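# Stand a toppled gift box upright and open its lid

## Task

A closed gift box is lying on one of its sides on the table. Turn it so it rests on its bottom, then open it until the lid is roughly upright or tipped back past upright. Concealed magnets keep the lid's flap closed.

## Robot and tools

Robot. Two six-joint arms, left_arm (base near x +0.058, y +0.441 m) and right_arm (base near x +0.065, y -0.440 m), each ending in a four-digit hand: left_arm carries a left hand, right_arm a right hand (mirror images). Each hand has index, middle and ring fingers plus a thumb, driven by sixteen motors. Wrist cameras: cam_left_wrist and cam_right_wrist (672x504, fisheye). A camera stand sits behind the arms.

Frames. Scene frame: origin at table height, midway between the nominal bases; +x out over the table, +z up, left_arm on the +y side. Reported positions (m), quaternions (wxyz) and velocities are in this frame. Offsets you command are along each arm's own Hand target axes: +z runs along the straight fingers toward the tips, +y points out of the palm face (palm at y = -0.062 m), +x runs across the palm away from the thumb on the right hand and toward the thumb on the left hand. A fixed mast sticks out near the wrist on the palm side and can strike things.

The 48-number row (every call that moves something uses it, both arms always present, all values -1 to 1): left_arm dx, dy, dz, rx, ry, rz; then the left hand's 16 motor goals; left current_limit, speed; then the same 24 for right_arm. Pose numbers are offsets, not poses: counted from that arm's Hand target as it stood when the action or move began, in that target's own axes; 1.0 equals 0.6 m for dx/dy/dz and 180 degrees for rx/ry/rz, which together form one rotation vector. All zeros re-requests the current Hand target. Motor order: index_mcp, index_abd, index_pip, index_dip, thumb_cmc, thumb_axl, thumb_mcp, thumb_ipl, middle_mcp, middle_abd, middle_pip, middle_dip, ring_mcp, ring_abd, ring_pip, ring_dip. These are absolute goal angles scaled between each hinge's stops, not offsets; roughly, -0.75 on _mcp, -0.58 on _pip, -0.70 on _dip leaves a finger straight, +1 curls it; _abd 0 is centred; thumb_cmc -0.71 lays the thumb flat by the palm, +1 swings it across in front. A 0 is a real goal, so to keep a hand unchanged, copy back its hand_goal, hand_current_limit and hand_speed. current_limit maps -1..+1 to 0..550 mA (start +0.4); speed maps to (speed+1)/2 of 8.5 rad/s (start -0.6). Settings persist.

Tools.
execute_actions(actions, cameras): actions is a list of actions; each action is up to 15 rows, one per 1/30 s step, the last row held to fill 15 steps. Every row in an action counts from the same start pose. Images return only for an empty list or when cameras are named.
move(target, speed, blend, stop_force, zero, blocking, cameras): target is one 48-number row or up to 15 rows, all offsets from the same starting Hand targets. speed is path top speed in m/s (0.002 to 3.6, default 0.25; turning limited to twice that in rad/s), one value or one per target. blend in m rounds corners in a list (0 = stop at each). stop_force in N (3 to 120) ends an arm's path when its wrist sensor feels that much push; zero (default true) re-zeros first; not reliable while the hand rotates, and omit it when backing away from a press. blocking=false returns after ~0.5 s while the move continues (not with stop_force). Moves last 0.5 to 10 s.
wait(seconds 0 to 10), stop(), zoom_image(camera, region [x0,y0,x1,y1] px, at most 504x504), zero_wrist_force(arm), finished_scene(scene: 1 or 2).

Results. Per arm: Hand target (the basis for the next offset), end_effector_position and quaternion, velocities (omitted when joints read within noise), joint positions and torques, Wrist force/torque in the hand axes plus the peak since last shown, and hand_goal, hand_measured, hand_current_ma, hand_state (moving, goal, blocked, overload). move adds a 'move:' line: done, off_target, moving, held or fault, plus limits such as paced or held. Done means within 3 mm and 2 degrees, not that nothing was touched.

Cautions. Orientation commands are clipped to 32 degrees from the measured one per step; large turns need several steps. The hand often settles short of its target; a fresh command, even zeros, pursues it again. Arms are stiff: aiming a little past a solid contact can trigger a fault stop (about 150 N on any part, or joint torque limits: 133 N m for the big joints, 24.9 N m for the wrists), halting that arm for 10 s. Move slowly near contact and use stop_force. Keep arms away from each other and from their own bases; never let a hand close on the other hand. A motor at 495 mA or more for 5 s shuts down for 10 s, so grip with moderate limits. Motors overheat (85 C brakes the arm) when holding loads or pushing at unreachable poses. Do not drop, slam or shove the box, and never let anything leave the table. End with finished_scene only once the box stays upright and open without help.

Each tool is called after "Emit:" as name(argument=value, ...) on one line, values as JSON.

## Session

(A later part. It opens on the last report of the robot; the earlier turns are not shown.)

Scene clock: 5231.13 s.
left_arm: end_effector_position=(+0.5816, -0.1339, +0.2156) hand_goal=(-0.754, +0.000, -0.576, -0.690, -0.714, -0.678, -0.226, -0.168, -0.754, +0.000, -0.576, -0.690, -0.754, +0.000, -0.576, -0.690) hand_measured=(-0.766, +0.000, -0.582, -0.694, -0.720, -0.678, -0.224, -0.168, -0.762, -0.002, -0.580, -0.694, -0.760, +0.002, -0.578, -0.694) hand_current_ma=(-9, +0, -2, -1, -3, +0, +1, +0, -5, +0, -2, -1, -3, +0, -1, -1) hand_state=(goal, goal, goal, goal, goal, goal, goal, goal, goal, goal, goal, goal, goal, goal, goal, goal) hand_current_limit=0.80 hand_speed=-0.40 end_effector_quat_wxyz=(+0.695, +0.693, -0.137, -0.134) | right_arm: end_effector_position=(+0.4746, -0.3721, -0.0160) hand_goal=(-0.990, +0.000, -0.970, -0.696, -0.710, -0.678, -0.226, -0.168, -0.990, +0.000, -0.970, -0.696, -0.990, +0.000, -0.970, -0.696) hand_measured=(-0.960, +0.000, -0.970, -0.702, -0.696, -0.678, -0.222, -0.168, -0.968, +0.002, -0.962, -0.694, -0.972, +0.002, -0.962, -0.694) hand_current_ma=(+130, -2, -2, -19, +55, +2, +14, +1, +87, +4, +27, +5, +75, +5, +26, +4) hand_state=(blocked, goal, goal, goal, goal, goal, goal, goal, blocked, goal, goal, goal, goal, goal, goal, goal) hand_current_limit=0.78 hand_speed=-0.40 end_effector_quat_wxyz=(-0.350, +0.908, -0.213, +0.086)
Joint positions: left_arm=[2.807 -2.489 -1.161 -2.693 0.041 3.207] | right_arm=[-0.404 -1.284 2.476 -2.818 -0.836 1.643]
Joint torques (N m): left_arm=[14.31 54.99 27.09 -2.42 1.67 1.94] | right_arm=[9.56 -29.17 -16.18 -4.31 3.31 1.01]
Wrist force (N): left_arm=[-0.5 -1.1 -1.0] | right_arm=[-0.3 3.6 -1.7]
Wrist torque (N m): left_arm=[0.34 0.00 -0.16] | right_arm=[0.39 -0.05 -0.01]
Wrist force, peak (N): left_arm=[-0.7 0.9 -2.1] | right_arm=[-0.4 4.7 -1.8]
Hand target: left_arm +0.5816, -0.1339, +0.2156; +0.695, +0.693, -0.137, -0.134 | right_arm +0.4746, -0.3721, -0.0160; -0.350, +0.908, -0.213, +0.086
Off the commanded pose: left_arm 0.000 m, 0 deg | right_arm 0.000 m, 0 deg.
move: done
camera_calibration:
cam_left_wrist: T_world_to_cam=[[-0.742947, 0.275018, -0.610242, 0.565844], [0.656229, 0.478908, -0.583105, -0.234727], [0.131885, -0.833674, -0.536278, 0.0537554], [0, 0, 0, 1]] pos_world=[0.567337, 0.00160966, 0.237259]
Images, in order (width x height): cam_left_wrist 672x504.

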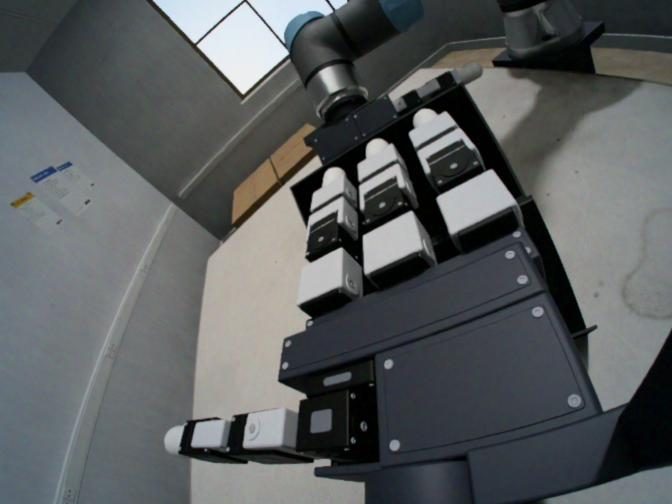

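Emit:
move(target=[0,-0.045,0,0,0,0,-0.754,0,-0.576,-0.69,-0.714,-0.678,-0.226,-0.168,-0.754,0,-0.576,-0.69,-0.754,0.0,-0.576,-0.69,0.8,-0.4,0,0,0,0,0,0,-0.99,0,-0.97,-0.696,-0.71,-0.678,-0.226,-0.168,-0.99,0,-0.97,-0.696,-0.99,0,-0.97,-0.696,0.78,-0.4], speed=0.03)

Emit:
move(target=[0,-0.03,0.08,0,0,0,-0.754,0,-0.576,-0.69,-0.714,-0.678,-0.226,-0.168,-0.754,0,-0.576,-0.69,-0.754,0.0,-0.576,-0.69,0.8,-0.4,0,0.186,-0.167,0,0,0,-0.99,0,-0.97,-0.696,-0.71,-0.678,-0.226,-0.168,-0.99,0,-0.97,-0.696,-0.99,0,-0.97,-0.696,0.78,-0.4], speed=0.4, cameras=["cam_left_wrist"])

Emit:
zoom_image(camera="cam_left_wrist", region=[230, 40, 590, 300])

Scene clock: 5253.00 s.
left_arm: end_effector_position=(+0.5817, -0.1340, +0.1888) hand_goal=(-0.754, +0.000, -0.576, -0.690, -0.714, -0.678, -0.226, -0.168, -0.754, +0.000, -0.576, -0.690, -0.754, +0.000, -0.576, -0.690) hand_measured=(-0.766, +0.000, -0.582, -0.694, -0.720, -0.678, -0.224, -0.168, -0.762, -0.002, -0.580, -0.694, -0.760, +0.002, -0.578, -0.694) hand_current_ma=(-9, +0, -2, -1, -3, +0, +1, +0, -5, +0, -2, -1, -3, +0, -1, -1) hand_state=(goal, goal, goal, goal, goal, goal, goal, goal, goal, goal, goal, goal, goal, goal, goal, goal) hand_current_limit=0.80 hand_speed=-0.40 end_effector_quat_wxyz=(+0.695, +0.693, -0.137, -0.134) end_effector_velocity=(+0.001, +0.001, -0.001) end_effector_angular_velocity=(+0.000, +0.001, +0.001) | right_arm: end_effector_position=(+0.4746, -0.3721, -0.0160) hand_goal=(-0.990, +0.000, -0.970, -0.696, -0.710, -0.678, -0.226, -0.168, -0.990, +0.000, -0.970, -0.696, -0.990, +0.000, -0.970, -0.696) hand_measured=(-0.960, +0.000, -0.970, -0.702, -0.696, -0.678, -0.222, -0.168, -0.968, +0.002, -0.962, -0.694, -0.972, +0.002, -0.962, -0.694) hand_current_ma=(+130, -2, -2, -19, +55, +2, +14, +1, +87, +4, +27, +5, +75, +5, +26, +4) hand_state=(blocked, goal, goal, goal, goal, goal, goal, goal, blocked, goal, goal, goal, goal, goal, goal, goal) hand_current_limit=0.78 hand_speed=-0.40 end_effector_quat_wxyz=(-0.350, +0.908, -0.213, +0.086)
Joint positions: left_arm=[2.807 -2.528 -1.164 -2.666 0.041 3.222] | right_arm=[-0.404 -1.284 2.476 -2.818 -0.836 1.643]
Joint velocities: left_arm=[0.002 -0.001 -0.001 0.005 0.001 -0.004] | right_arm=[within noise]
Joint torques (N m): left_arm=[-14.03 43.33 11.81 1.55 -1.32 -1.67] | right_arm=[9.44 -27.57 -15.46 -4.35 3.32 1.03]
Wrist force (N): left_arm=[-0.7 -1.0 -1.2] | right_arm=[-0.5 3.7 -2.0]
Wrist torque (N m): left_arm=[0.37 0.02 -0.14] | right_arm=[0.42 -0.02 -0.02]
Wrist force, peak (N): left_arm=[-0.5 -1.0 -1.3] | right_arm=[-0.5 3.9 -2.1]
Hand target: left_arm +0.5817, -0.1340, +0.1886; +0.695, +0.693, -0.137, -0.134 | right_arm +0.4746, -0.3721, -0.0160; -0.350, +0.908, -0.213, +0.086
Off the commanded pose: left_arm 0.000 m, 0 deg | right_arm 0.000 m, 0 deg.
move: done

Scene clock: 5254.67 s.
left_arm: end_effector_position=(+0.5637, -0.1785, +0.1708) hand_goal=(-0.754, +0.000, -0.576, -0.690, -0.714, -0.678, -0.226, -0.168, -0.754, +0.000, -0.576, -0.690, -0.754, +0.000, -0.576, -0.690) hand_measured=(-0.766, +0.000, -0.582, -0.694, -0.720, -0.678, -0.224, -0.168, -0.762, -0.002, -0.580, -0.694, -0.760, +0.002, -0.578, -0.694) hand_current_ma=(-9, +0, -2, -1, -3, +0, +1, +0, -5, +0, -2, -1, -3, +0, -1, -1) hand_state=(goal, goal, goal, goal, goal, goal, goal, goal, goal, goal, goal, goal, goal, goal, goal, goal) hand_current_limit=0.80 hand_speed=-0.40 end_effector_quat_wxyz=(+0.694, +0.694, -0.138, -0.134) | right_arm: end_effector_position=(+0.4076, -0.5063, -0.0168) hand_goal=(-0.990, +0.000, -0.970, -0.696, -0.710, -0.678, -0.226, -0.168, -0.990, +0.000, -0.970, -0.696, -0.990, +0.000, -0.970, -0.696) hand_measured=(-0.970, +0.000, -0.964, -0.696, -0.696, -0.678, -0.222, -0.168, -0.978, +0.002, -0.966, -0.696, -0.982, +0.002, -0.968, -0.698) hand_current_ma=(+77, -2, +22, -2, +55, +2, +14, +1, +49, +4, +14, +0, +32, +5, +5, -4) hand_state=(goal, goal, goal, goal, goal, goal, goal, goal, goal, goal, goal, goal, goal, goal, goal, goal) hand_current_limit=0.78 hand_speed=-0.40 end_effector_quat_wxyz=(-0.350, +0.908, -0.213, +0.086)
Joint positions: left_arm=[2.737 -2.562 -1.144 -2.612 -0.029 3.181] | right_arm=[-0.832 -1.46 2.527 -2.323 -0.893 1.081]
Joint torques (N m): left_arm=[-14.12 56.49 11.8 1.73 -1.58 -1.76] | right_arm=[-13.16 -32.68 -19.43 0.53 -0.85 -0.65]
Wrist force (N): left_arm=[-0.3 -0.9 -1.4] | right_arm=[0.0 3.7 -0.9]
Wrist torque (N m): left_arm=[0.42 -0.04 -0.02] | right_arm=[0.26 -0.01 -0.01]
Wrist force, peak (N): left_arm=[-0.6 -0.8 -1.7] | right_arm=[-0.4 3.9 -1.9]
Hand target: left_arm +0.5637, -0.1786, +0.1708; +0.695, +0.693, -0.137, -0.134 | right_arm +0.4076, -0.5063, -0.0168; -0.350, +0.908, -0.213, +0.086
Off the commanded pose: left_arm 0.000 m, 0 deg | right_arm 0.000 m, 0 deg.
move: done
camera_calibration:
cam_left_wrist: T_world_to_cam=[[-0.742028, 0.27714, -0.610399, 0.537433], [0.657151, 0.480641, -0.580635, -0.228452], [0.132465, -0.831972, -0.538772, -0.00472639], [0, 0, 0, 1]] pos_world=[0.549545, -0.0430733, 0.192855]
Images, in order (width x height): cam_left_wrist 672x504.

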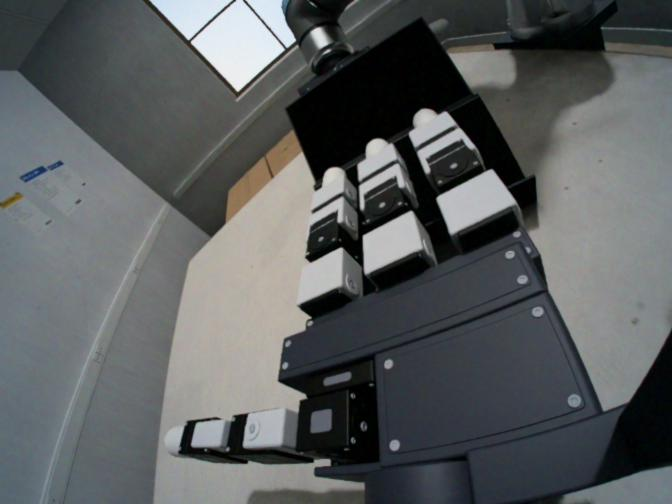

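Scaled by 1.400 from the camera's 672x504 image, which has a finer 960x720 frame.

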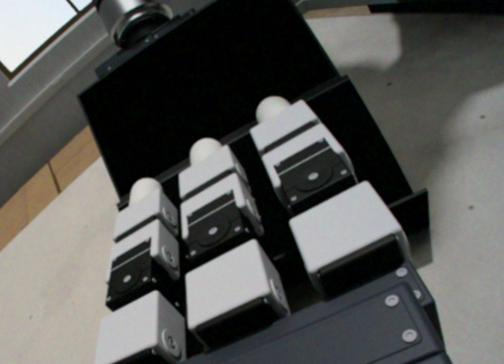

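Emit:
move(target=[0,0.008,0,0,0,0,-0.754,0,-0.576,-0.69,-0.714,-0.678,-0.226,-0.168,-0.754,0,-0.576,-0.69,-0.754,0.0,-0.576,-0.69,0.8,-0.4,0,-0.161,0.145,0,0,0,-0.99,0,-0.97,-0.696,-0.71,-0.678,-0.226,-0.168,-0.99,0,-0.97,-0.696,-0.99,0,-0.97,-0.696,0.78,-0.4], speed=0.04, stop_force=4, cameras=["cam_left_wrist","cam_right_wrist"])

Emit:
zoom_image(camera="cam_left_wrist", region=[230, 40, 590, 300])

Scene clock: 5325.80 s.
left_arm: end_effector_position=(+0.5637, -0.1785, +0.1756) hand_goal=(-0.754, +0.000, -0.576, -0.690, -0.714, -0.678, -0.226, -0.168, -0.754, +0.000, -0.576, -0.690, -0.754, +0.000, -0.576, -0.690) hand_measured=(-0.760, +0.000, -0.580, -0.694, -0.720, -0.678, -0.224, -0.168, -0.762, -0.002, -0.580, -0.694, -0.760, +0.002, -0.578, -0.694) hand_current_ma=(-3, +0, -2, -1, -3, +0, +1, +0, -4, +0, -2, -1, -3, +0, -1, -1) hand_state=(goal, goal, goal, goal, goal, goal, goal, goal, goal, goal, goal, goal, goal, goal, goal, goal) hand_current_limit=0.80 hand_speed=-0.40 end_effector_quat_wxyz=(+0.695, +0.693, -0.137, -0.134) | right_arm: end_effector_position=(+0.4368, -0.4475, -0.0164) hand_goal=(-0.990, +0.000, -0.970, -0.696, -0.710, -0.678, -0.226, -0.168, -0.990, +0.000, -0.970, -0.696, -0.990, +0.000, -0.970, -0.696) hand_measured=(-0.960, +0.000, -0.970, -0.702, -0.696, -0.678, -0.222, -0.168, -0.972, +0.002, -0.964, -0.696, -0.976, +0.002, -0.966, -0.696) hand_current_ma=(+122, -1, +1, -22, +53, +2, +14, +1, +70, +3, +21, +2, +55, +3, +14, -1) hand_state=(blocked, goal, goal, goal, goal, goal, goal, goal, goal, goal, goal, goal, goal, goal, goal, goal) hand_current_limit=0.78 hand_speed=-0.40 end_effector_quat_wxyz=(-0.350, +0.908, -0.213, +0.086)
Joint positions: left_arm=[2.736 -2.538 -1.182 -2.51 -0.03 3.094] | right_arm=[-0.644 -1.401 2.53 -2.538 -0.848 1.32]
Joint torques (N m): left_arm=[-13.97 56.06 12.43 2.27 -1.74 -1.75] | right_arm=[-13.56 -34.58 -6.55 0.06 -0.75 -0.7]
Wrist force (N): left_arm=[-0.4 -0.8 -1.0] | right_arm=[-0.6 3.2 -1.1]
Wrist torque (N m): left_arm=[0.39 -0.04 -0.05] | right_arm=[0.28 -0.01 -0.06]
Wrist force, peak (N): left_arm=[-0.4 4.1 -8.4] | right_arm=[0.4 10.8 -5.6]
Hand target: left_arm +0.5637, -0.1785, +0.1756; +0.695, +0.693, -0.137, -0.134 | right_arm +0.4368, -0.4475, -0.0164; -0.350, +0.908, -0.213, +0.086 (not the last commanded pose)
Off the commanded pose: left_arm 0.000 m, 0 deg | right_arm 0.064 m, 0 deg.
move: contact (right_arm)
camera_calibration:
cam_left_wrist: T_world_to_cam=[[-0.742738, 0.275435, -0.610308, 0.540406], [0.656405, 0.479457, -0.582455, -0.225044], [0.132188, -0.833221, -0.536908, -0.0025666], [0, 0, 0, 1]] pos_world=[0.54944, -0.0430861, 0.197358]
cam_right_wrist: T_world_to_cam=[[-0.881394, -0.10624, -0.46028, 0.359565], [-0.468821, 0.0773202, 0.879903, 0.20465], [-0.0578918, 0.99133, -0.117957, 0.590582], [0, 0, 0, 1]] pos_world=[0.447053, -0.563085, 0.0550916]

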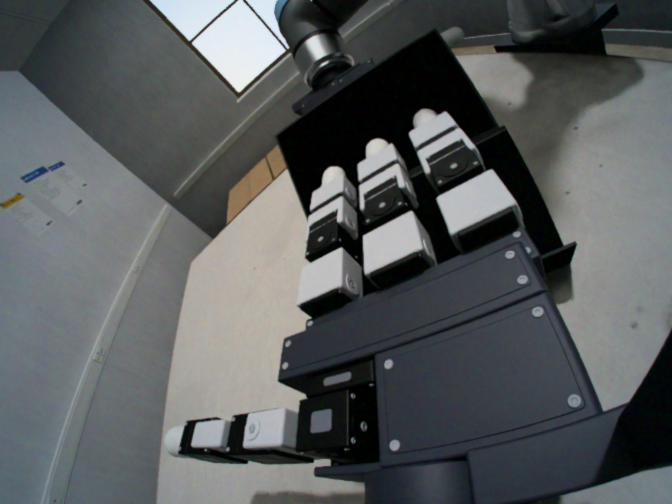

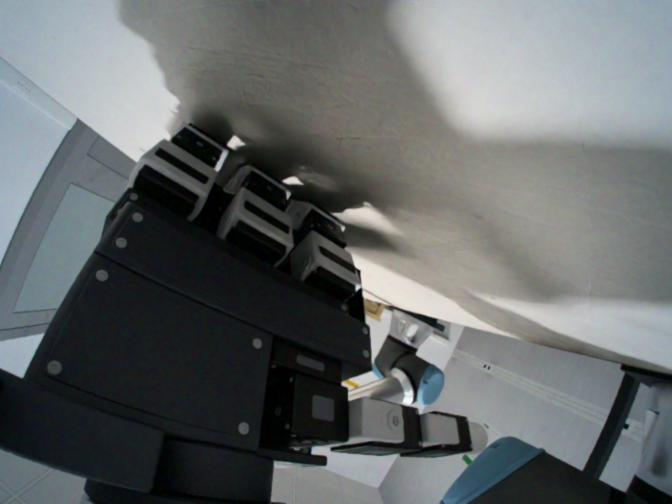

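Scaled by 1.400 from the camera's 672x504 image, which has a finer 960x720 frame.

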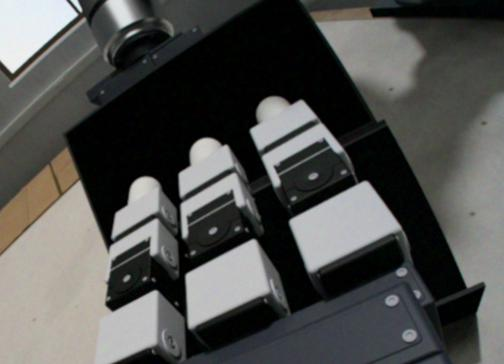

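Emit:
move(target=[0,0.12,0,0,0,0,-0.754,0,-0.576,-0.69,-0.714,-0.678,-0.226,-0.168,-0.754,0,-0.576,-0.69,-0.754,0.0,-0.576,-0.69,0.8,-0.4,0,0,0,0,0,0,-0.99,0,-0.97,-0.696,-0.71,-0.678,-0.226,-0.168,-0.99,0,-0.97,-0.696,-0.99,0,-0.97,-0.696,0.78,-0.4], speed=0.02, stop_force=3, cameras=["cam_left_wrist"])

Emit:
zoom_image(camera="cam_left_wrist", region=[230, 40, 590, 300])

Scene clock: 5354.83 s.
left_arm: end_effector_position=(+0.5634, -0.1782, +0.2476) hand_goal=(-0.754, +0.000, -0.576, -0.690, -0.714, -0.678, -0.226, -0.168, -0.754, +0.000, -0.576, -0.690, -0.754, +0.000, -0.576, -0.690) hand_measured=(-0.760, +0.000, -0.580, -0.694, -0.720, -0.678, -0.224, -0.168, -0.762, -0.002, -0.580, -0.694, -0.760, +0.002, -0.578, -0.694) hand_current_ma=(-3, +0, -2, -1, -3, +0, +1, +0, -4, +0, -2, -1, -3, +0, -1, -1) hand_state=(goal, goal, goal, goal, goal, goal, goal, goal, goal, goal, goal, goal, goal, goal, goal, goal) hand_current_limit=0.80 hand_speed=-0.40 end_effector_quat_wxyz=(+0.695, +0.693, -0.137, -0.134) | right_arm: end_effector_position=(+0.4368, -0.4475, -0.0164) hand_goal=(-0.990, +0.000, -0.970, -0.696, -0.710, -0.678, -0.226, -0.168, -0.990, +0.000, -0.970, -0.696, -0.990, +0.000, -0.970, -0.696) hand_measured=(-0.960, +0.000, -0.970, -0.702, -0.696, -0.678, -0.222, -0.168, -0.972, +0.002, -0.964, -0.696, -0.976, +0.002, -0.966, -0.696) hand_current_ma=(+122, -1, +1, -22, +53, +2, +14, +1, +70, +3, +21, +2, +55, +3, +14, -1) hand_state=(blocked, goal, goal, goal, goal, goal, goal, goal, goal, goal, goal, goal, goal, goal, goal, goal) hand_current_limit=0.78 hand_speed=-0.40 end_effector_quat_wxyz=(-0.350, +0.908, -0.213, +0.086)
Joint positions: left_arm=[2.737 -2.436 -1.174 -2.575 -0.03 3.049] | right_arm=[-0.644 -1.401 2.53 -2.538 -0.848 1.32]
Joint torques (N m): left_arm=[12.5 41.87 27.57 -1.96 1.41 2.18] | right_arm=[-12.94 -34.07 -6.54 0.07 -0.77 -0.6]
Wrist force (N): left_arm=[0.2 -0.9 -1.2] | right_arm=[-0.5 3.3 -1.0]
Wrist torque (N m): left_arm=[0.41 -0.09 -0.08] | right_arm=[0.29 -0.01 -0.05]
Wrist force, peak (N): left_arm=[0.1 -1.0 -1.4] | right_arm=[-0.7 3.6 -1.1]
Hand target: left_arm +0.5634, -0.1782, +0.2476; +0.695, +0.693, -0.137, -0.134 | right_arm +0.4368, -0.4475, -0.0164; -0.350, +0.908, -0.213, +0.086
Off the commanded pose: left_arm 0.000 m, 0 deg | right_arm 0.000 m, 0 deg.
move: done
camera_calibration:
cam_left_wrist: T_world_to_cam=[[-0.742972, 0.274722, -0.610345, 0.584063], [0.656199, 0.478661, -0.58334, -0.182838], [0.131893, -0.833913, -0.535904, 0.0362683], [0, 0, 0, 1]] pos_world=[0.549137, -0.0426927, 0.26926]
Images, in order (width x height): cam_left_wrist 672x504.

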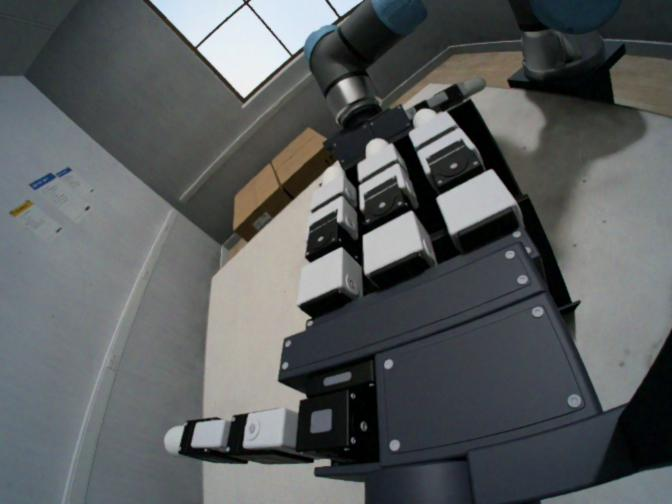

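Scaled by 1.400 from the camera's 672x504 image, which has a finer 960x720 frame.

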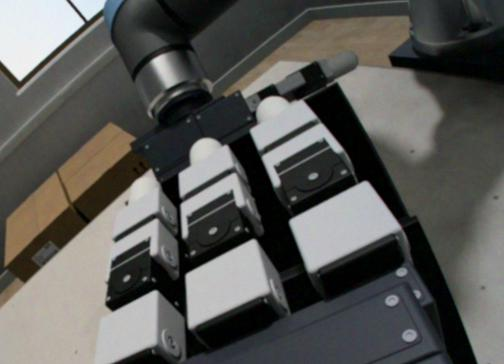

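Emit:
move(target=[0.1,0.25,-0.05,0.2,0,0,-0.754,0,-0.576,-0.69,-0.714,-0.678,-0.226,-0.168,-0.754,0,-0.576,-0.69,-0.754,0.0,-0.576,-0.69,0.8,-0.4,0,0,0,0,0,0,-0.99,0,-0.97,-0.696,-0.71,-0.678,-0.226,-0.168,-0.99,0,-0.97,-0.696,-0.99,0,-0.97,-0.696,0.78,-0.4], speed=0.15, cameras=["cam_left_wrist"])

Emit:
zoom_image(camera="cam_left_wrist", region=[300, 0, 672, 300])

Scene clock: 5376.63 s.
left_arm: end_effector_position=(+0.6296, -0.1723, +0.3978) hand_goal=(-0.754, +0.000, -0.576, -0.690, -0.714, -0.678, -0.226, -0.168, -0.754, +0.000, -0.576, -0.690, -0.754, +0.000, -0.576, -0.690) hand_measured=(-0.760, +0.000, -0.580, -0.694, -0.720, -0.678, -0.224, -0.168, -0.762, -0.002, -0.580, -0.694, -0.760, +0.002, -0.578, -0.694) hand_current_ma=(-3, +0, -2, -1, -3, +0, +1, +0, -4, +0, -2, -1, -3, +0, -1, -1) hand_state=(goal, goal, goal, goal, goal, goal, goal, goal, goal, goal, goal, goal, goal, goal, goal, goal) hand_current_limit=0.80 hand_speed=-0.40 end_effector_quat_wxyz=(+0.447, +0.874, -0.172, -0.085) | right_arm: end_effector_position=(+0.4368, -0.4475, -0.0164) hand_goal=(-0.990, +0.000, -0.970, -0.696, -0.710, -0.678, -0.226, -0.168, -0.990, +0.000, -0.970, -0.696, -0.990, +0.000, -0.970, -0.696) hand_measured=(-0.960, +0.000, -0.970, -0.702, -0.696, -0.678, -0.222, -0.168, -0.972, +0.002, -0.964, -0.696, -0.976, +0.002, -0.966, -0.696) hand_current_ma=(+122, -1, +1, -22, +53, +2, +14, +1, +70, +3, +21, +2, +55, +3, +14, -1) hand_state=(blocked, goal, goal, goal, goal, goal, goal, goal, goal, goal, goal, goal, goal, goal, goal, goal) hand_current_limit=0.78 hand_speed=-0.40 end_effector_quat_wxyz=(-0.350, +0.908, -0.213, +0.086)
Joint positions: left_arm=[2.789 -2.185 -1.068 -1.485 0.626 1.61] | right_arm=[-0.644 -1.401 2.53 -2.538 -0.848 1.32]
Joint torques (N m): left_arm=[-13.93 52.03 19.67 4.14 0.02 -1.54] | right_arm=[-13.48 -33.7 -7.2 0.19 -0.66 -0.52]
Wrist force (N): left_arm=[-1.0 -0.4 -0.9] | right_arm=[-0.7 3.4 -0.9]
Wrist torque (N m): left_arm=[0.25 0.06 -0.07] | right_arm=[0.29 0.01 -0.06]
Wrist force, peak (N): left_arm=[-0.6 -0.3 -1.9] | right_arm=[-0.5 3.6 -1.0]
Hand target: left_arm +0.6296, -0.1723, +0.3978; +0.447, +0.874, -0.172, -0.085 | right_arm +0.4368, -0.4475, -0.0164; -0.350, +0.908, -0.213, +0.086
Off the commanded pose: left_arm 0.000 m, 0 deg | right_arm 0.000 m, 0 deg.
move: done
camera_calibration:
cam_left_wrist: T_world_to_cam=[[-0.607546, 0.609496, -0.509316, 0.655536], [0.733603, 0.676401, -0.0656447, -0.362199], [0.304492, -0.413518, -0.858072, 0.204913], [0, 0, 0, 1]] pos_world=[0.601584, -0.0698195, 0.485929]
Images, in order (width x height): cam_left_wrist 672x504.

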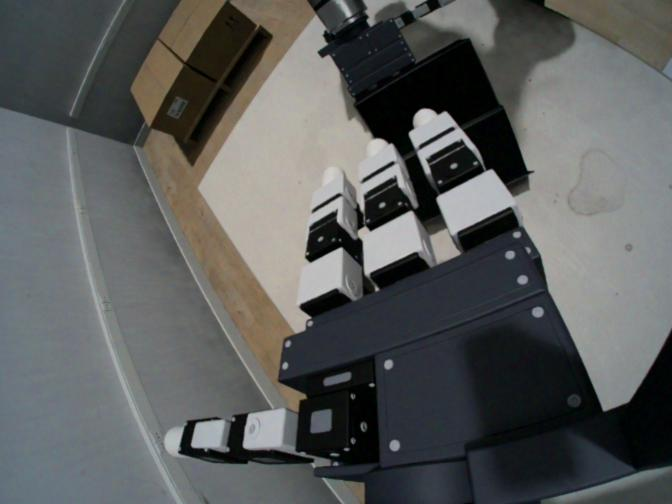

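Scaled by 1.355 from the camera's 672x504 image, which has a finer 960x720 frame.

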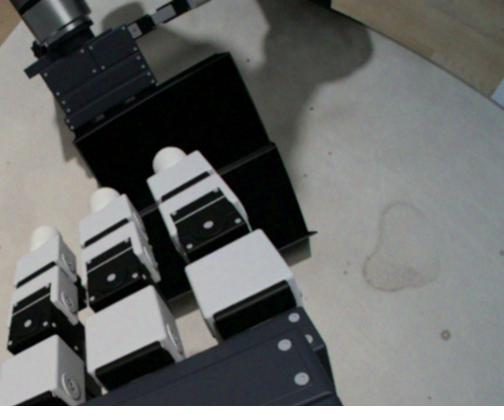

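Emit:
move(target=[0,0.15,0,0,0,0,-0.754,0,-0.576,-0.69,-0.714,-0.678,-0.226,-0.168,-0.754,0,-0.576,-0.69,-0.754,0.0,-0.576,-0.69,0.8,-0.4,0,-0.248,0.223,0,0,0,-0.99,0,-0.97,-0.696,-0.71,-0.678,-0.226,-0.168,-0.99,0,-0.97,-0.696,-0.99,0,-0.97,-0.696,0.78,-0.4], speed=0.05, stop_force=6, cameras=["cam_left_wrist"])

Emit:
zoom_image(camera="cam_left_wrist", region=[200, 0, 672, 350])

Scene clock: 5420.47 s.
left_arm: end_effector_position=(+0.6094, -0.2209, +0.4708) hand_goal=(-0.754, +0.000, -0.576, -0.690, -0.714, -0.678, -0.226, -0.168, -0.754, +0.000, -0.576, -0.690, -0.754, +0.000, -0.576, -0.690) hand_measured=(-0.760, +0.000, -0.580, -0.694, -0.720, -0.678, -0.224, -0.168, -0.762, -0.002, -0.580, -0.694, -0.760, +0.002, -0.578, -0.694) hand_current_ma=(-3, +0, -2, -1, -3, +0, +1, +0, -4, +0, -2, -1, -3, +0, -1, -1) hand_state=(goal, goal, goal, goal, goal, goal, goal, goal, goal, goal, goal, goal, goal, goal, goal, goal) hand_current_limit=0.80 hand_speed=-0.40 end_effector_quat_wxyz=(+0.447, +0.874, -0.172, -0.085) | right_arm: end_effector_position=(+0.5261, -0.2684, -0.0154) hand_goal=(-0.990, +0.000, -0.970, -0.696, -0.710, -0.678, -0.226, -0.168, -0.990, +0.000, -0.970, -0.696, -0.990, +0.000, -0.970, -0.696) hand_measured=(-0.960, +0.000, -0.966, -0.698, -0.696, -0.678, -0.222, -0.168, -0.972, +0.002, -0.964, -0.694, -0.976, +0.002, -0.966, -0.696) hand_current_ma=(+121, -1, +16, -7, +53, +2, +14, +1, +70, +3, +22, +5, +55, +3, +14, -1) hand_state=(blocked, goal, goal, goal, goal, goal, goal, goal, goal, goal, goal, goal, goal, goal, goal, goal) hand_current_limit=0.78 hand_speed=-0.40 end_effector_quat_wxyz=(-0.350, +0.908, -0.213, +0.086)
Joint positions: left_arm=[2.718 -2.209 -0.868 -1.562 0.627 1.488] | right_arm=[-0.116 -1.124 2.31 -3.057 -0.886 2.017]
Joint torques (N m): left_arm=[-13.89 40.56 32.2 0.36 0.01 -1.66] | right_arm=[11.19 -17.32 -17.78 -5.13 -0.69 1.82]
Wrist force (N): left_arm=[-1.0 -0.3 -1.2] | right_arm=[-0.3 4.3 -0.8]
Wrist torque (N m): left_arm=[0.30 0.06 -0.05] | right_arm=[0.28 -0.01 -0.10]
Wrist force, peak (N): left_arm=[-1.1 -0.1 -1.3] | right_arm=[-0.3 4.2 -2.0]
Hand target: left_arm +0.6094, -0.2209, +0.4708; +0.447, +0.874, -0.172, -0.085 | right_arm +0.5261, -0.2684, -0.0154; -0.350, +0.908, -0.213, +0.086
Off the commanded pose: left_arm 0.000 m, 0 deg | right_arm 0.000 m, 0 deg.
move: done
camera_calibration:
cam_left_wrist: T_world_to_cam=[[-0.607607, 0.609361, -0.509404, 0.710144], [0.73346, 0.676567, -0.0655314, -0.309615], [0.304713, -0.413445, -0.858029, 0.253334], [0, 0, 0, 1]] pos_world=[0.581385, -0.118519, 0.558829]
Images, in order (width x height): cam_left_wrist 672x504.

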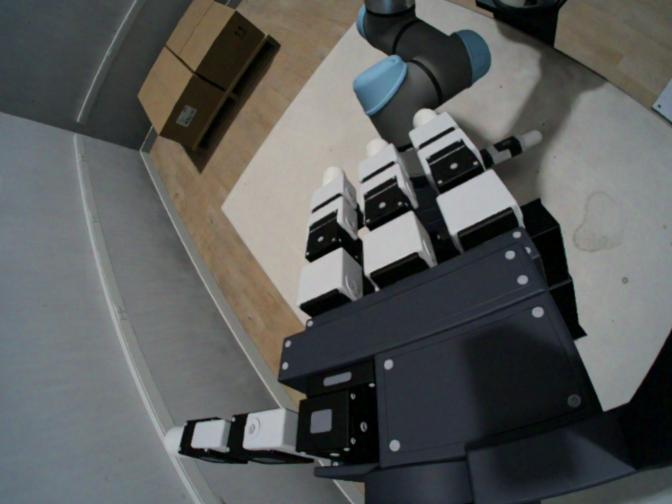

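Scaled by 1.068 from the camera's 672x504 image, which has a finer 960x720 frame.

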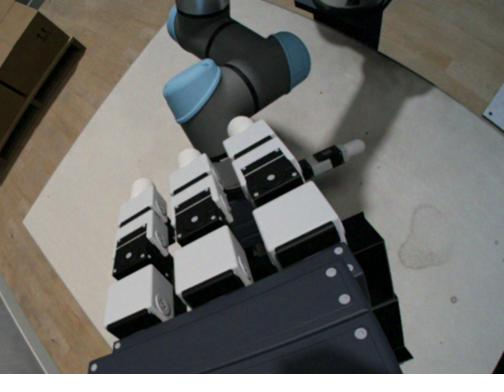

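Emit:
move(target=[-0.0925,0,0,0.272,0,0,-0.754,0,-0.576,-0.69,-0.714,-0.678,-0.226,-0.168,-0.754,0,-0.576,-0.69,-0.754,0.0,-0.576,-0.69,0.8,-0.4,0,0,0,0,0,0,-0.99,0,-0.97,-0.696,-0.71,-0.678,-0.226,-0.168,-0.99,0,-0.97,-0.696,-0.99,0,-0.97,-0.696,0.78,-0.4], speed=0.2, cameras=["cam_left_wrist"])

Emit:
zoom_image(camera="cam_left_wrist", region=[200, 0, 672, 350])

Scene clock: 5435.13 s.
left_arm: end_effector_position=(+0.5575, -0.1995, +0.4699) hand_goal=(-0.754, +0.000, -0.576, -0.690, -0.714, -0.678, -0.226, -0.168, -0.754, +0.000, -0.576, -0.690, -0.754, +0.000, -0.576, -0.690) hand_measured=(-0.756, +0.000, -0.578, -0.692, -0.718, -0.678, -0.224, -0.168, -0.756, -0.002, -0.578, -0.692, -0.756, +0.002, -0.578, -0.692) hand_current_ma=(+0, +0, -1, -1, -1, +0, +1, +0, -1, +0, -1, -1, +0, +0, -1, -1) hand_state=(goal, goal, goal, goal, goal, goal, goal, goal, goal, goal, goal, goal, goal, goal, goal, goal) hand_current_limit=0.80 hand_speed=-0.40 end_effector_quat_wxyz=(+0.050, +0.980, -0.190, -0.001) | right_arm: end_effector_position=(+0.5261, -0.2684, -0.0154) hand_goal=(-0.990, +0.000, -0.970, -0.696, -0.710, -0.678, -0.226, -0.168, -0.990, +0.000, -0.970, -0.696, -0.990, +0.000, -0.970, -0.696) hand_measured=(-0.960, +0.000, -0.966, -0.698, -0.696, -0.678, -0.222, -0.168, -0.972, +0.002, -0.964, -0.694, -0.976, +0.002, -0.966, -0.696) hand_current_ma=(+121, -1, +16, -7, +53, +2, +14, +1, +70, +3, +22, +5, +55, +3, +14, -1) hand_state=(blocked, goal, goal, goal, goal, goal, goal, goal, goal, goal, goal, goal, goal, goal, goal, goal) hand_current_limit=0.78 hand_speed=-0.40 end_effector_quat_wxyz=(-0.350, +0.908, -0.213, +0.086)
Joint positions: left_arm=[2.533 -2.43 -0.035 -2.207 1.479 1.332] | right_arm=[-0.116 -1.124 2.31 -3.057 -0.886 2.017]
Joint torques (N m): left_arm=[-13.88 42.47 27.99 0.53 1.58 -1.7] | right_arm=[11.55 -17.22 -17.7 -5.06 -0.65 1.74]
Wrist force (N): left_arm=[0.7 0.1 -0.7] | right_arm=[-0.4 4.1 -1.0]
Wrist torque (N m): left_arm=[0.14 -0.11 0.11] | right_arm=[0.28 0.01 -0.11]
Wrist force, peak (N): left_arm=[-1.0 -0.2 -1.5] | right_arm=[-0.4 4.3 -1.0]
Hand target: left_arm +0.5580, -0.2000, +0.4705; +0.045, +0.980, -0.192, -0.006 | right_arm +0.5261, -0.2684, -0.0154; -0.350, +0.908, -0.213, +0.086
Off the commanded pose: left_arm 0.001 m, 1 deg | right_arm 0.000 m, 0 deg.
elbow stopped short (left arm): the move would have taken joint 3 (elbow) straighter than the controller allows.
move: done
camera_calibration:
cam_left_wrist: T_world_to_cam=[[-0.512344, 0.853309, -0.0967884, 0.466775], [0.625421, 0.447981, 0.638875, -0.602404], [0.588517, 0.26679, -0.763197, 0.210188], [0, 0, 0, 1]] pos_world=[0.492206, -0.184514, 0.590454]
Images, in order (width x height): cam_left_wrist 672x504.

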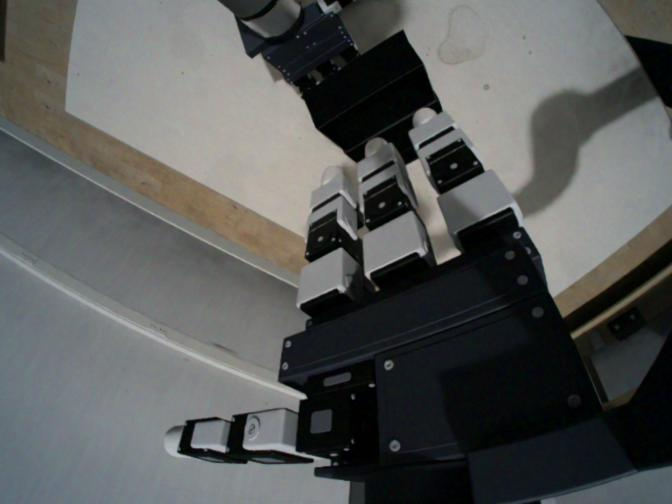

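Scaled by 1.068 from the camera's 672x504 image, which has a finer 960x720 frame.

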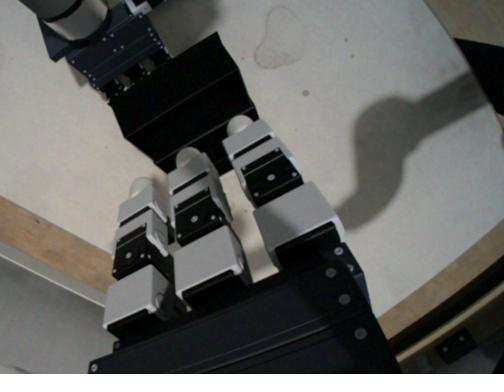

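Emit:
zoom_image(camera="cam_left_wrist", region=[270, 0, 470, 190])

Scaled by 2.520 from the camera's 672x504 image, which has a finer 960x720 frame.

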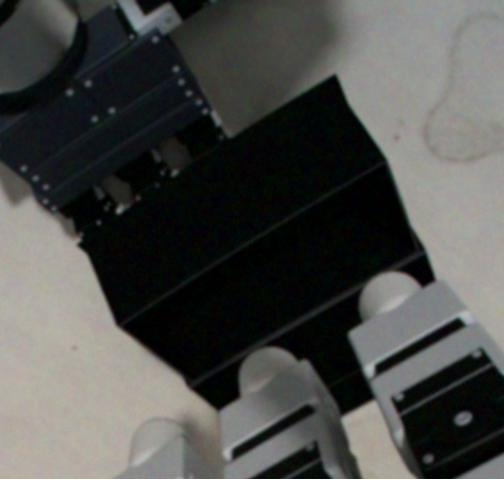

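Emit:
move(target=[[0,-0.06,0.1,0,0,0,-0.754,0,-0.576,-0.69,-0.714,-0.678,-0.226,-0.168,-0.754,0,-0.576,-0.69,-0.754,0.0,-0.576,-0.69,0.8,-0.4,0,0,0,0,0,0,-0.99,0,-0.97,-0.696,-0.71,-0.678,-0.226,-0.168,-0.99,0,-0.97,-0.696,-0.99,0,-0.97,-0.696,0.78,-0.4],[0,-0.06,0.33,0,0,0,-0.754,0,-0.576,-0.69,-0.714,-0.678,-0.226,-0.168,-0.754,0,-0.576,-0.69,-0.754,0.0,-0.576,-0.69,0.8,-0.4,0,0,0,0,0,0,-0.99,0,-0.97,-0.696,-0.71,-0.678,-0.226,-0.168,-0.99,0,-0.97,-0.696,-0.99,0,-0.97,-0.696,0.78,-0.4]], speed=0.12, cameras=["cam_left_wrist"])

Emit:
zoom_image(camera="cam_left_wrist", region=[230, 0, 530, 260])

Scene clock: 5498.40 s.
left_arm: end_effector_position=(+0.5658, -0.1839, +0.2702) hand_goal=(-0.754, +0.000, -0.576, -0.690, -0.714, -0.678, -0.226, -0.168, -0.754, +0.000, -0.576, -0.690, -0.754, +0.000, -0.576, -0.690) hand_measured=(-0.756, +0.000, -0.578, -0.692, -0.718, -0.678, -0.224, -0.168, -0.756, -0.002, -0.578, -0.692, -0.756, +0.002, -0.578, -0.692) hand_current_ma=(+0, +0, -1, -1, -1, +0, +1, +0, +0, +0, -1, -1, +0, +0, -1, -1) hand_state=(goal, goal, goal, goal, goal, goal, goal, goal, goal, goal, goal, goal, goal, goal, goal, goal) hand_current_limit=0.80 hand_speed=-0.40 end_effector_quat_wxyz=(+0.045, +0.980, -0.192, -0.006) | right_arm: end_effector_position=(+0.5261, -0.2684, -0.0154) hand_goal=(-0.990, +0.000, -0.970, -0.696, -0.710, -0.678, -0.226, -0.168, -0.990, +0.000, -0.970, -0.696, -0.990, +0.000, -0.970, -0.696) hand_measured=(-0.960, +0.000, -0.966, -0.698, -0.696, -0.678, -0.222, -0.168, -0.972, +0.002, -0.964, -0.694, -0.976, +0.002, -0.966, -0.696) hand_current_ma=(+121, -1, +16, -7, +53, +2, +14, +1, +70, +3, +22, +5, +55, +3, +14, -1) hand_state=(blocked, goal, goal, goal, goal, goal, goal, goal, goal, goal, goal, goal, goal, goal, goal, goal) hand_current_limit=0.78 hand_speed=-0.40 end_effector_quat_wxyz=(-0.350, +0.908, -0.213, +0.086)
Joint positions: left_arm=[2.556 -2.155 -1.058 -1.474 1.483 1.36] | right_arm=[-0.116 -1.124 2.31 -3.057 -0.886 2.017]
Joint torques (N m): left_arm=[-14.57 38.22 19.52 4.21 -1.76 -1.74] | right_arm=[10.98 -17.63 -17.45 -5.08 -0.57 1.79]
Wrist force (N): left_arm=[0.6 -0.1 -0.6] | right_arm=[-0.3 4.1 -0.9]
Wrist torque (N m): left_arm=[0.06 -0.08 0.13] | right_arm=[0.28 -0.01 -0.10]
Wrist force, peak (N): left_arm=[0.4 0.7 -1.4] | right_arm=[-0.4 4.2 -1.2]
Hand target: left_arm +0.5658, -0.1839, +0.2700; +0.045, +0.980, -0.192, -0.006 | right_arm +0.5261, -0.2684, -0.0154; -0.350, +0.908, -0.213, +0.086
Off the commanded pose: left_arm 0.000 m, 0 deg | right_arm 0.000 m, 0 deg.
move: done
camera_calibration:
cam_left_wrist: T_world_to_cam=[[-0.509908, 0.856242, -0.0827228, 0.433671], [0.632327, 0.438278, 0.638808, -0.492703], [0.58323, 0.273425, -0.764906, 0.0534459], [0, 0, 0, 1]] pos_world=[0.50151, -0.17, 0.391498]
Images, in order (width x height): cam_left_wrist 672x504.

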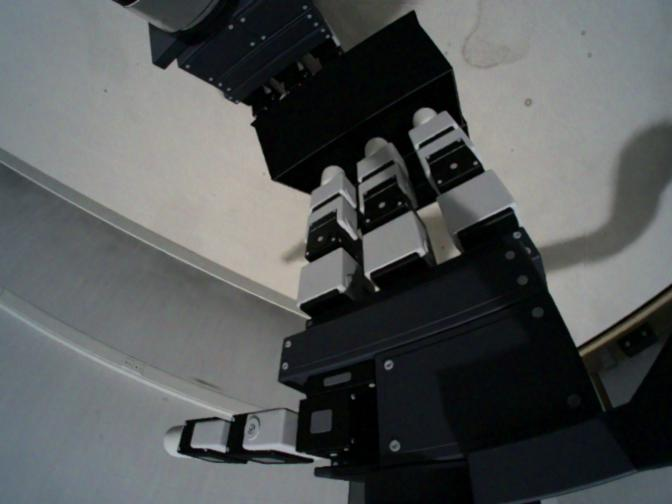

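Scaled by 1.680 from the camera's 672x504 image, which has a finer 960x720 frame.

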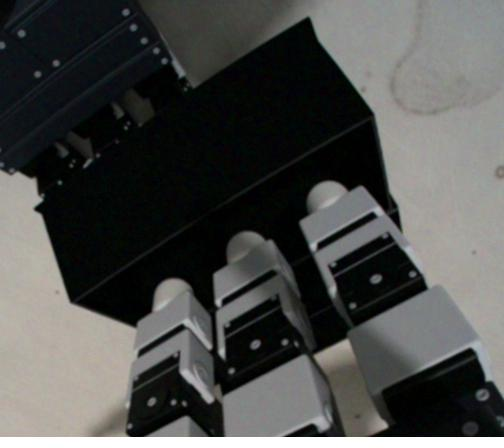

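Emit:
move(target=[[0,-0.012,0.02,0,0,0,-0.754,0,-0.576,-0.69,-0.714,-0.678,-0.226,-0.168,-0.754,0,-0.576,-0.69,-0.754,0.0,-0.576,-0.69,0.8,-0.4,0,0,0,0,0,0,-0.99,0,-0.97,-0.696,-0.71,-0.678,-0.226,-0.168,-0.99,0,-0.97,-0.696,-0.99,0,-0.97,-0.696,0.78,-0.4],[0,-0.012,0.13,0,0,0,-0.754,0,-0.576,-0.69,-0.714,-0.678,-0.226,-0.168,-0.754,0,-0.576,-0.69,-0.754,0.0,-0.576,-0.69,0.8,-0.4,0,0,0,0,0,0,-0.99,0,-0.97,-0.696,-0.71,-0.678,-0.226,-0.168,-0.99,0,-0.97,-0.696,-0.99,0,-0.97,-0.696,0.78,-0.4]], speed=0.03, stop_force=3, cameras=["cam_left_wrist"])

Emit:
zoom_image(camera="cam_left_wrist", region=[200, 0, 550, 260])

Scene clock: 5512.10 s.
left_arm: end_effector_position=(+0.5662, -0.1840, +0.1917) hand_goal=(-0.754, +0.000, -0.576, -0.690, -0.714, -0.678, -0.226, -0.168, -0.754, +0.000, -0.576, -0.690, -0.754, +0.000, -0.576, -0.690) hand_measured=(-0.756, +0.000, -0.578, -0.692, -0.718, -0.678, -0.224, -0.168, -0.756, -0.002, -0.578, -0.692, -0.756, +0.002, -0.578, -0.692) hand_current_ma=(+0, +0, -1, -1, -1, +0, +1, +0, +0, +0, -1, -1, +0, +0, -1, -1) hand_state=(goal, goal, goal, goal, goal, goal, goal, goal, goal, goal, goal, goal, goal, goal, goal, goal) hand_current_limit=0.80 hand_speed=-0.40 end_effector_quat_wxyz=(+0.045, +0.980, -0.192, -0.006) | right_arm: end_effector_position=(+0.5261, -0.2684, -0.0154) hand_goal=(-0.990, +0.000, -0.970, -0.696, -0.710, -0.678, -0.226, -0.168, -0.990, +0.000, -0.970, -0.696, -0.990, +0.000, -0.970, -0.696) hand_measured=(-0.960, +0.000, -0.966, -0.698, -0.696, -0.678, -0.222, -0.168, -0.972, +0.002, -0.964, -0.694, -0.976, +0.002, -0.966, -0.696) hand_current_ma=(+121, -1, +16, -7, +53, +2, +14, +1, +70, +3, +22, +5, +55, +3, +14, -1) hand_state=(blocked, goal, goal, goal, goal, goal, goal, goal, goal, goal, goal, goal, goal, goal, goal, goal) hand_current_limit=0.78 hand_speed=-0.40 end_effector_quat_wxyz=(-0.350, +0.908, -0.213, +0.086)
Joint positions: left_arm=[2.556 -2.19 -1.206 -1.292 1.483 1.36] | right_arm=[-0.116 -1.124 2.31 -3.057 -0.886 2.017]
Joint torques (N m): left_arm=[-14.87 38.89 18.87 4.39 0.26 -1.65] | right_arm=[10.34 -18.27 -17.88 -4.92 -0.63 1.79]
Wrist force (N): left_arm=[0.5 -0.1 -0.6] | right_arm=[-0.4 4.1 -1.0]
Wrist torque (N m): left_arm=[0.05 -0.11 0.11] | right_arm=[0.28 0.02 -0.12]
Wrist force, peak (N): left_arm=[1.1 -0.3 -0.9] | right_arm=[-0.5 4.2 -1.1]
Hand target: left_arm +0.5662, -0.1840, +0.1917; +0.045, +0.980, -0.192, -0.006 | right_arm +0.5261, -0.2684, -0.0154; -0.350, +0.908, -0.213, +0.086
Off the commanded pose: left_arm 0.000 m, 0 deg | right_arm 0.000 m, 0 deg.
move: done
camera_calibration:
cam_left_wrist: T_world_to_cam=[[-0.509936, 0.856222, -0.0827617, 0.42754], [0.632263, 0.438304, 0.638853, -0.442807], [0.583275, 0.273447, -0.764864, -0.00689554], [0, 0, 0, 1]] pos_world=[0.50201, -0.1701, 0.312998]
Images, in order (width x height): cam_left_wrist 672x504.

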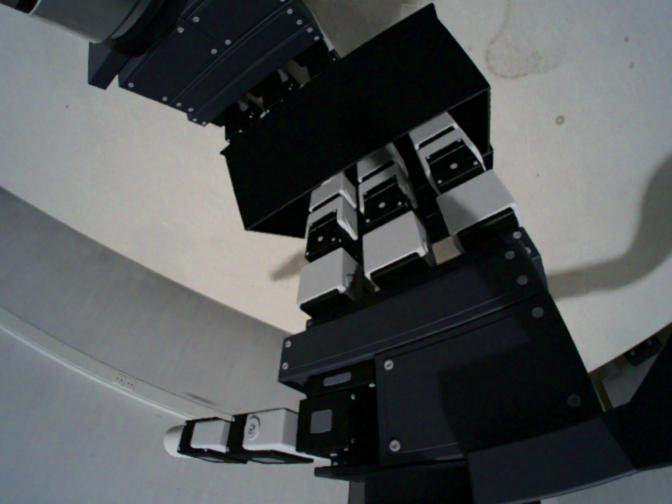

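Scaled by 1.440 from the camera's 672x504 image, which has a finer 960x720 frame.

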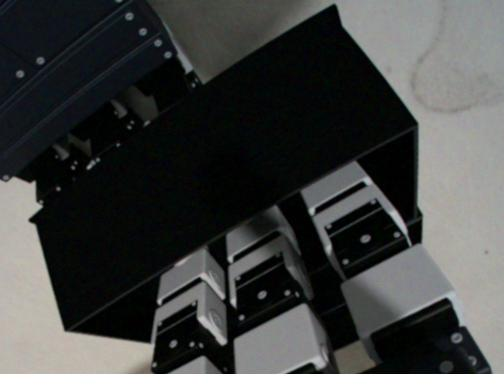

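Emit:
move(target=[0,-0.01,0.045,0,0,0,-0.754,0,-0.576,-0.69,-0.714,-0.678,-0.226,-0.168,-0.754,0,-0.576,-0.69,-0.754,0.0,-0.576,-0.69,0.8,-0.4,0,0,0,0,0,0,-0.99,0,-0.97,-0.696,-0.71,-0.678,-0.226,-0.168,-0.99,0,-0.97,-0.696,-0.99,0,-0.97,-0.696,0.78,-0.4], speed=0.02, stop_force=3)

Emit:
move(target=[0,0,0,0,0,0,-0.754,0,-0.576,-0.69,-0.714,-0.678,-0.226,-0.168,-0.754,0,-0.576,-0.69,-0.754,0.0,-0.576,-0.69,0.8,-0.4,0,0.186,-0.167,0,0,0,-0.99,0,-0.97,-0.696,-0.71,-0.678,-0.226,-0.168,-0.99,0,-0.97,-0.696,-0.99,0,-0.97,-0.696,0.78,-0.4], speed=0.1, cameras=["cam_left_wrist"])

Emit:
zoom_image(camera="cam_left_wrist", region=[180, 0, 560, 260])

Scene clock: 5526.20 s.
left_arm: end_effector_position=(+0.5675, -0.1812, +0.1679) hand_goal=(-0.754, +0.000, -0.576, -0.690, -0.714, -0.678, -0.226, -0.168, -0.754, +0.000, -0.576, -0.690, -0.754, +0.000, -0.576, -0.690) hand_measured=(-0.756, -0.002, -0.578, -0.692, -0.718, -0.678, -0.224, -0.168, -0.756, -0.002, -0.578, -0.692, -0.756, +0.002, -0.578, -0.692) hand_current_ma=(+0, +0, -1, -1, -1, +0, +1, +0, +0, +0, -1, -1, +0, +0, -1, -1) hand_state=(goal, goal, goal, goal, goal, goal, goal, goal, goal, goal, goal, goal, goal, goal, goal, goal) hand_current_limit=0.80 hand_speed=-0.40 end_effector_quat_wxyz=(+0.045, +0.980, -0.192, -0.006) | right_arm: end_effector_position=(+0.5261, -0.2684, -0.0154) hand_goal=(-0.990, +0.000, -0.970, -0.696, -0.710, -0.678, -0.226, -0.168, -0.990, +0.000, -0.970, -0.696, -0.990, +0.000, -0.970, -0.696) hand_measured=(-0.960, +0.000, -0.964, -0.698, -0.696, -0.678, -0.222, -0.168, -0.966, +0.002, -0.958, -0.692, -0.968, +0.002, -0.960, -0.692) hand_current_ma=(+121, -1, +19, -4, +53, +2, +14, +1, +94, +3, +44, +15, +90, +3, +35, +10) hand_state=(blocked, goal, goal, goal, goal, goal, goal, goal, blocked, goal, goal, goal, blocked, goal, goal, goal) hand_current_limit=0.78 hand_speed=-0.40 end_effector_quat_wxyz=(-0.350, +0.908, -0.213, +0.086)
Joint positions: left_arm=[2.56 -2.204 -1.246 -1.239 1.483 1.364] | right_arm=[-0.116 -1.124 2.31 -3.057 -0.886 2.017]
Joint torques (N m): left_arm=[-13.45 50.7 31.28 0.38 -1.15 -1.37] | right_arm=[10.1 -22.38 -18.17 -4.82 2.17 1.69]
Wrist force (N): left_arm=[0.4 -0.1 -0.5] | right_arm=[-0.4 3.4 -1.1]
Wrist torque (N m): left_arm=[0.05 -0.08 0.01] | right_arm=[0.33 0.01 -0.11]
Wrist force, peak (N): left_arm=[0.6 -0.2 -5.2] | right_arm=[-0.7 5.4 0.3]
Hand target: left_arm +0.5675, -0.1812, +0.1679; +0.045, +0.980, -0.192, -0.006 (not the last commanded pose) | right_arm +0.5261, -0.2684, -0.0154; -0.350, +0.908, -0.213, +0.086
Off the commanded pose: left_arm 0.004 m, 0 deg | right_arm 0.000 m, 0 deg.
move: contact (left_arm)

Scene clock: 5528.47 s.
left_arm: end_effector_position=(+0.5675, -0.1812, +0.1679) hand_goal=(-0.754, +0.000, -0.576, -0.690, -0.714, -0.678, -0.226, -0.168, -0.754, +0.000, -0.576, -0.690, -0.754, +0.000, -0.576, -0.690) hand_measured=(-0.748, +0.000, -0.572, -0.688, -0.718, -0.678, -0.224, -0.168, -0.750, +0.000, -0.574, -0.690, -0.752, +0.002, -0.576, -0.692) hand_current_ma=(+3, +0, +1, +1, -1, +0, +1, +0, +1, +0, +1, +0, +0, +0, +0, +0) hand_state=(goal, goal, goal, goal, goal, goal, goal, goal, goal, goal, goal, goal, goal, goal, goal, goal) hand_current_limit=0.80 hand_speed=-0.40 end_effector_quat_wxyz=(+0.045, +0.980, -0.192, -0.006) | right_arm: end_effector_position=(+0.4592, -0.4025, -0.0163) hand_goal=(-0.990, +0.000, -0.970, -0.696, -0.710, -0.678, -0.226, -0.168, -0.990, +0.000, -0.970, -0.696, -0.990, +0.000, -0.970, -0.696) hand_measured=(-0.972, +0.000, -0.964, -0.694, -0.696, -0.678, -0.222, -0.168, -0.972, +0.002, -0.964, -0.692, -0.972, +0.002, -0.962, -0.692) hand_current_ma=(+73, -1, +16, +7, +53, +2, +14, +1, +73, +3, +23, +10, +74, +3, +26, +10) hand_state=(goal, goal, goal, goal, goal, goal, goal, goal, goal, goal, goal, goal, goal, goal, goal, goal) hand_current_limit=0.78 hand_speed=-0.40 end_effector_quat_wxyz=(-0.350, +0.908, -0.213, +0.086)
Joint positions: left_arm=[2.56 -2.204 -1.246 -1.239 1.483 1.364] | right_arm=[-0.499 -1.334 2.506 -2.711 -0.834 1.513]
Joint torques (N m): left_arm=[-11.18 46 27.7 0.61 -0.25 -1.5] | right_arm=[-11.86 -35.89 -5.09 0.25 3.63 -0.5]
Wrist force (N): left_arm=[0.3 0.3 -0.8] | right_arm=[-0.1 3.2 -2.1]
Wrist torque (N m): left_arm=[0.04 -0.05 0.00] | right_arm=[0.50 -0.06 0.02]
Wrist force, peak (N): left_arm=[0.1 1.7 -0.3] | right_arm=[-0.2 3.5 -2.4]
Hand target: left_arm +0.5675, -0.1812, +0.1679; +0.045, +0.980, -0.192, -0.006 | right_arm +0.4592, -0.4026, -0.0163; -0.350, +0.908, -0.213, +0.086
Off the commanded pose: left_arm 0.000 m, 0 deg | right_arm 0.000 m, 0 deg.
move: done
camera_calibration:
cam_left_wrist: T_world_to_cam=[[-0.509905, 0.856237, -0.0828005, 0.423783], [0.632226, 0.438286, 0.638901, -0.429587], [0.583341, 0.27343, -0.76482, -0.0266138], [0, 0, 0, 1]] pos_world=[0.50321, -0.1673, 0.289198]
Images, in order (width x height): cam_left_wrist 672x504.

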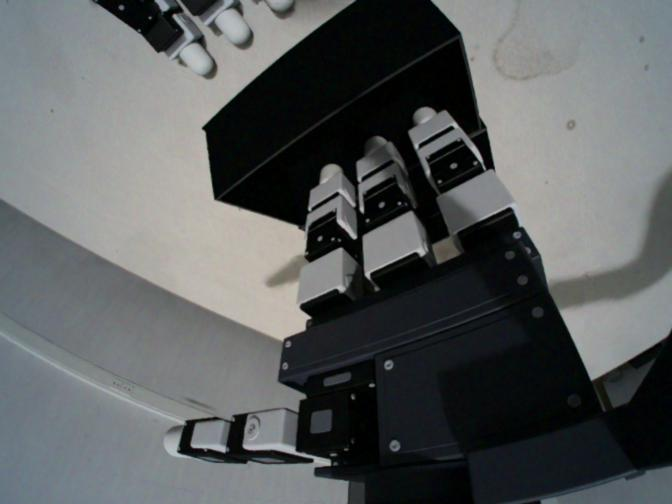

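Scaled by 1.326 from the camera's 672x504 image, which has a finer 960x720 frame.

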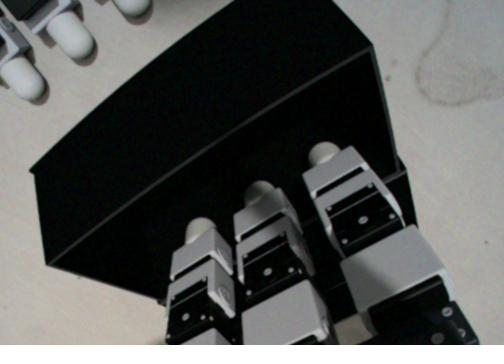

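Emit:
move(target=[[0,0,-0.01,0,0,0,-0.754,0,-0.576,-0.69,-0.714,-0.678,-0.226,-0.168,-0.754,0,-0.576,-0.69,-0.754,0.0,-0.576,-0.69,0.8,-0.4,0,0.1,-0.09,0,0,0,-0.99,0,-0.97,-0.696,-0.71,-0.678,-0.226,-0.168,-0.99,0,-0.97,-0.696,-0.99,0,-0.97,-0.696,0.78,-0.4],[0,0.08,-0.01,0,0,0,-0.754,0,-0.576,-0.69,-0.714,-0.678,-0.226,-0.168,-0.754,0,-0.576,-0.69,-0.754,0.0,-0.576,-0.69,0.8,-0.4,0,0.1,-0.09,0,0,0,-0.99,0,-0.97,-0.696,-0.71,-0.678,-0.226,-0.168,-0.99,0,-0.97,-0.696,-0.99,0,-0.97,-0.696,0.78,-0.4]], speed=0.03, cameras=["cam_left_wrist"])

Emit:
zoom_image(camera="cam_left_wrist", region=[180, 0, 560, 260])

Scene clock: 5553.03 s.
left_arm: end_effector_position=(+0.5497, -0.2248, +0.1782) hand_goal=(-0.754, +0.000, -0.576, -0.690, -0.714, -0.678, -0.226, -0.168, -0.754, +0.000, -0.576, -0.690, -0.754, +0.000, -0.576, -0.690) hand_measured=(-0.752, +0.000, -0.574, -0.688, -0.718, -0.678, -0.224, -0.168, -0.752, +0.000, -0.574, -0.690, -0.752, +0.002, -0.576, -0.692) hand_current_ma=(+1, +0, +1, +1, -1, +0, +1, +0, +1, +0, +1, +0, +0, +0, +0, +0) hand_state=(goal, goal, goal, goal, goal, goal, goal, goal, goal, goal, goal, goal, goal, goal, goal, goal) hand_current_limit=0.80 hand_speed=-0.40 end_effector_quat_wxyz=(+0.045, +0.980, -0.192, -0.006) | right_arm: end_effector_position=(+0.4232, -0.4749, -0.0167) hand_goal=(-0.990, +0.000, -0.970, -0.696, -0.710, -0.678, -0.226, -0.168, -0.990, +0.000, -0.970, -0.696, -0.990, +0.000, -0.970, -0.696) hand_measured=(-0.972, +0.000, -0.964, -0.694, -0.696, -0.678, -0.222, -0.168, -0.972, +0.002, -0.964, -0.692, -0.972, +0.002, -0.962, -0.692) hand_current_ma=(+73, -1, +16, +7, +53, +2, +14, +1, +73, +3, +23, +10, +74, +3, +26, +10) hand_state=(goal, goal, goal, goal, goal, goal, goal, goal, goal, goal, goal, goal, goal, goal, goal, goal) hand_current_limit=0.78 hand_speed=-0.40 end_effector_quat_wxyz=(-0.350, +0.908, -0.213, +0.086)
Joint positions: left_arm=[2.498 -2.244 -1.153 -1.287 1.485 1.301] | right_arm=[-0.733 -1.433 2.533 -2.434 -0.865 1.204]
Joint torques (N m): left_arm=[-13.21 40.89 31.01 0.18 1.54 -1.71] | right_arm=[-13.16 -33.74 -18.74 0.38 -0.81 -0.72]
Wrist force (N): left_arm=[0.6 -0.1 -0.6] | right_arm=[-0.4 2.9 -2.2]
Wrist torque (N m): left_arm=[0.07 -0.10 0.13] | right_arm=[0.49 0.01 -0.06]
Wrist force, peak (N): left_arm=[0.7 0.4 -1.1] | right_arm=[-0.3 3.3 -2.3]
Hand target: left_arm +0.5497, -0.2249, +0.1782; +0.045, +0.980, -0.192, -0.006 | right_arm +0.4232, -0.4749, -0.0167; -0.350, +0.908, -0.213, +0.086
Off the commanded pose: left_arm 0.000 m, 0 deg | right_arm 0.000 m, 0 deg.
move: done
camera_calibration:
cam_left_wrist: T_world_to_cam=[[-0.509905, 0.856237, -0.0828005, 0.452943], [0.632226, 0.438286, 0.638901, -0.405868], [0.583341, 0.27343, -0.76482, 0.00351058], [0, 0, 0, 1]] pos_world=[0.48551, -0.2109, 0.299498]
Images, in order (width x height): cam_left_wrist 672x504.

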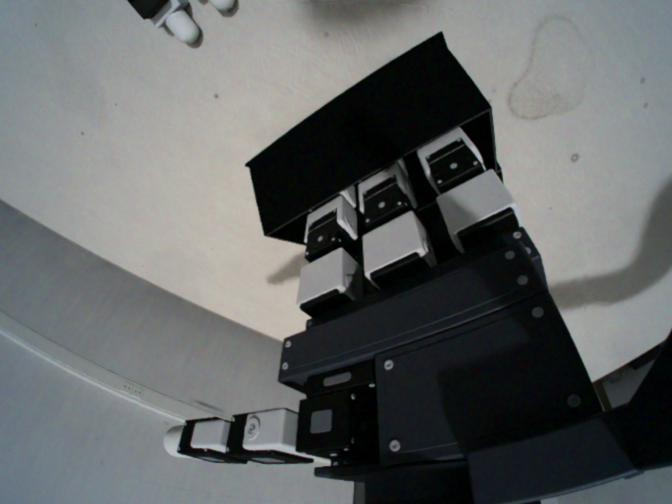

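Scaled by 1.326 from the camera's 672x504 image, which has a finer 960x720 frame.

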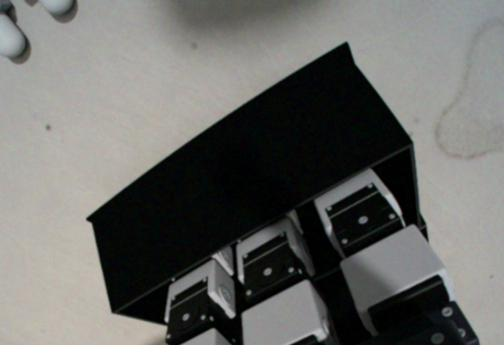

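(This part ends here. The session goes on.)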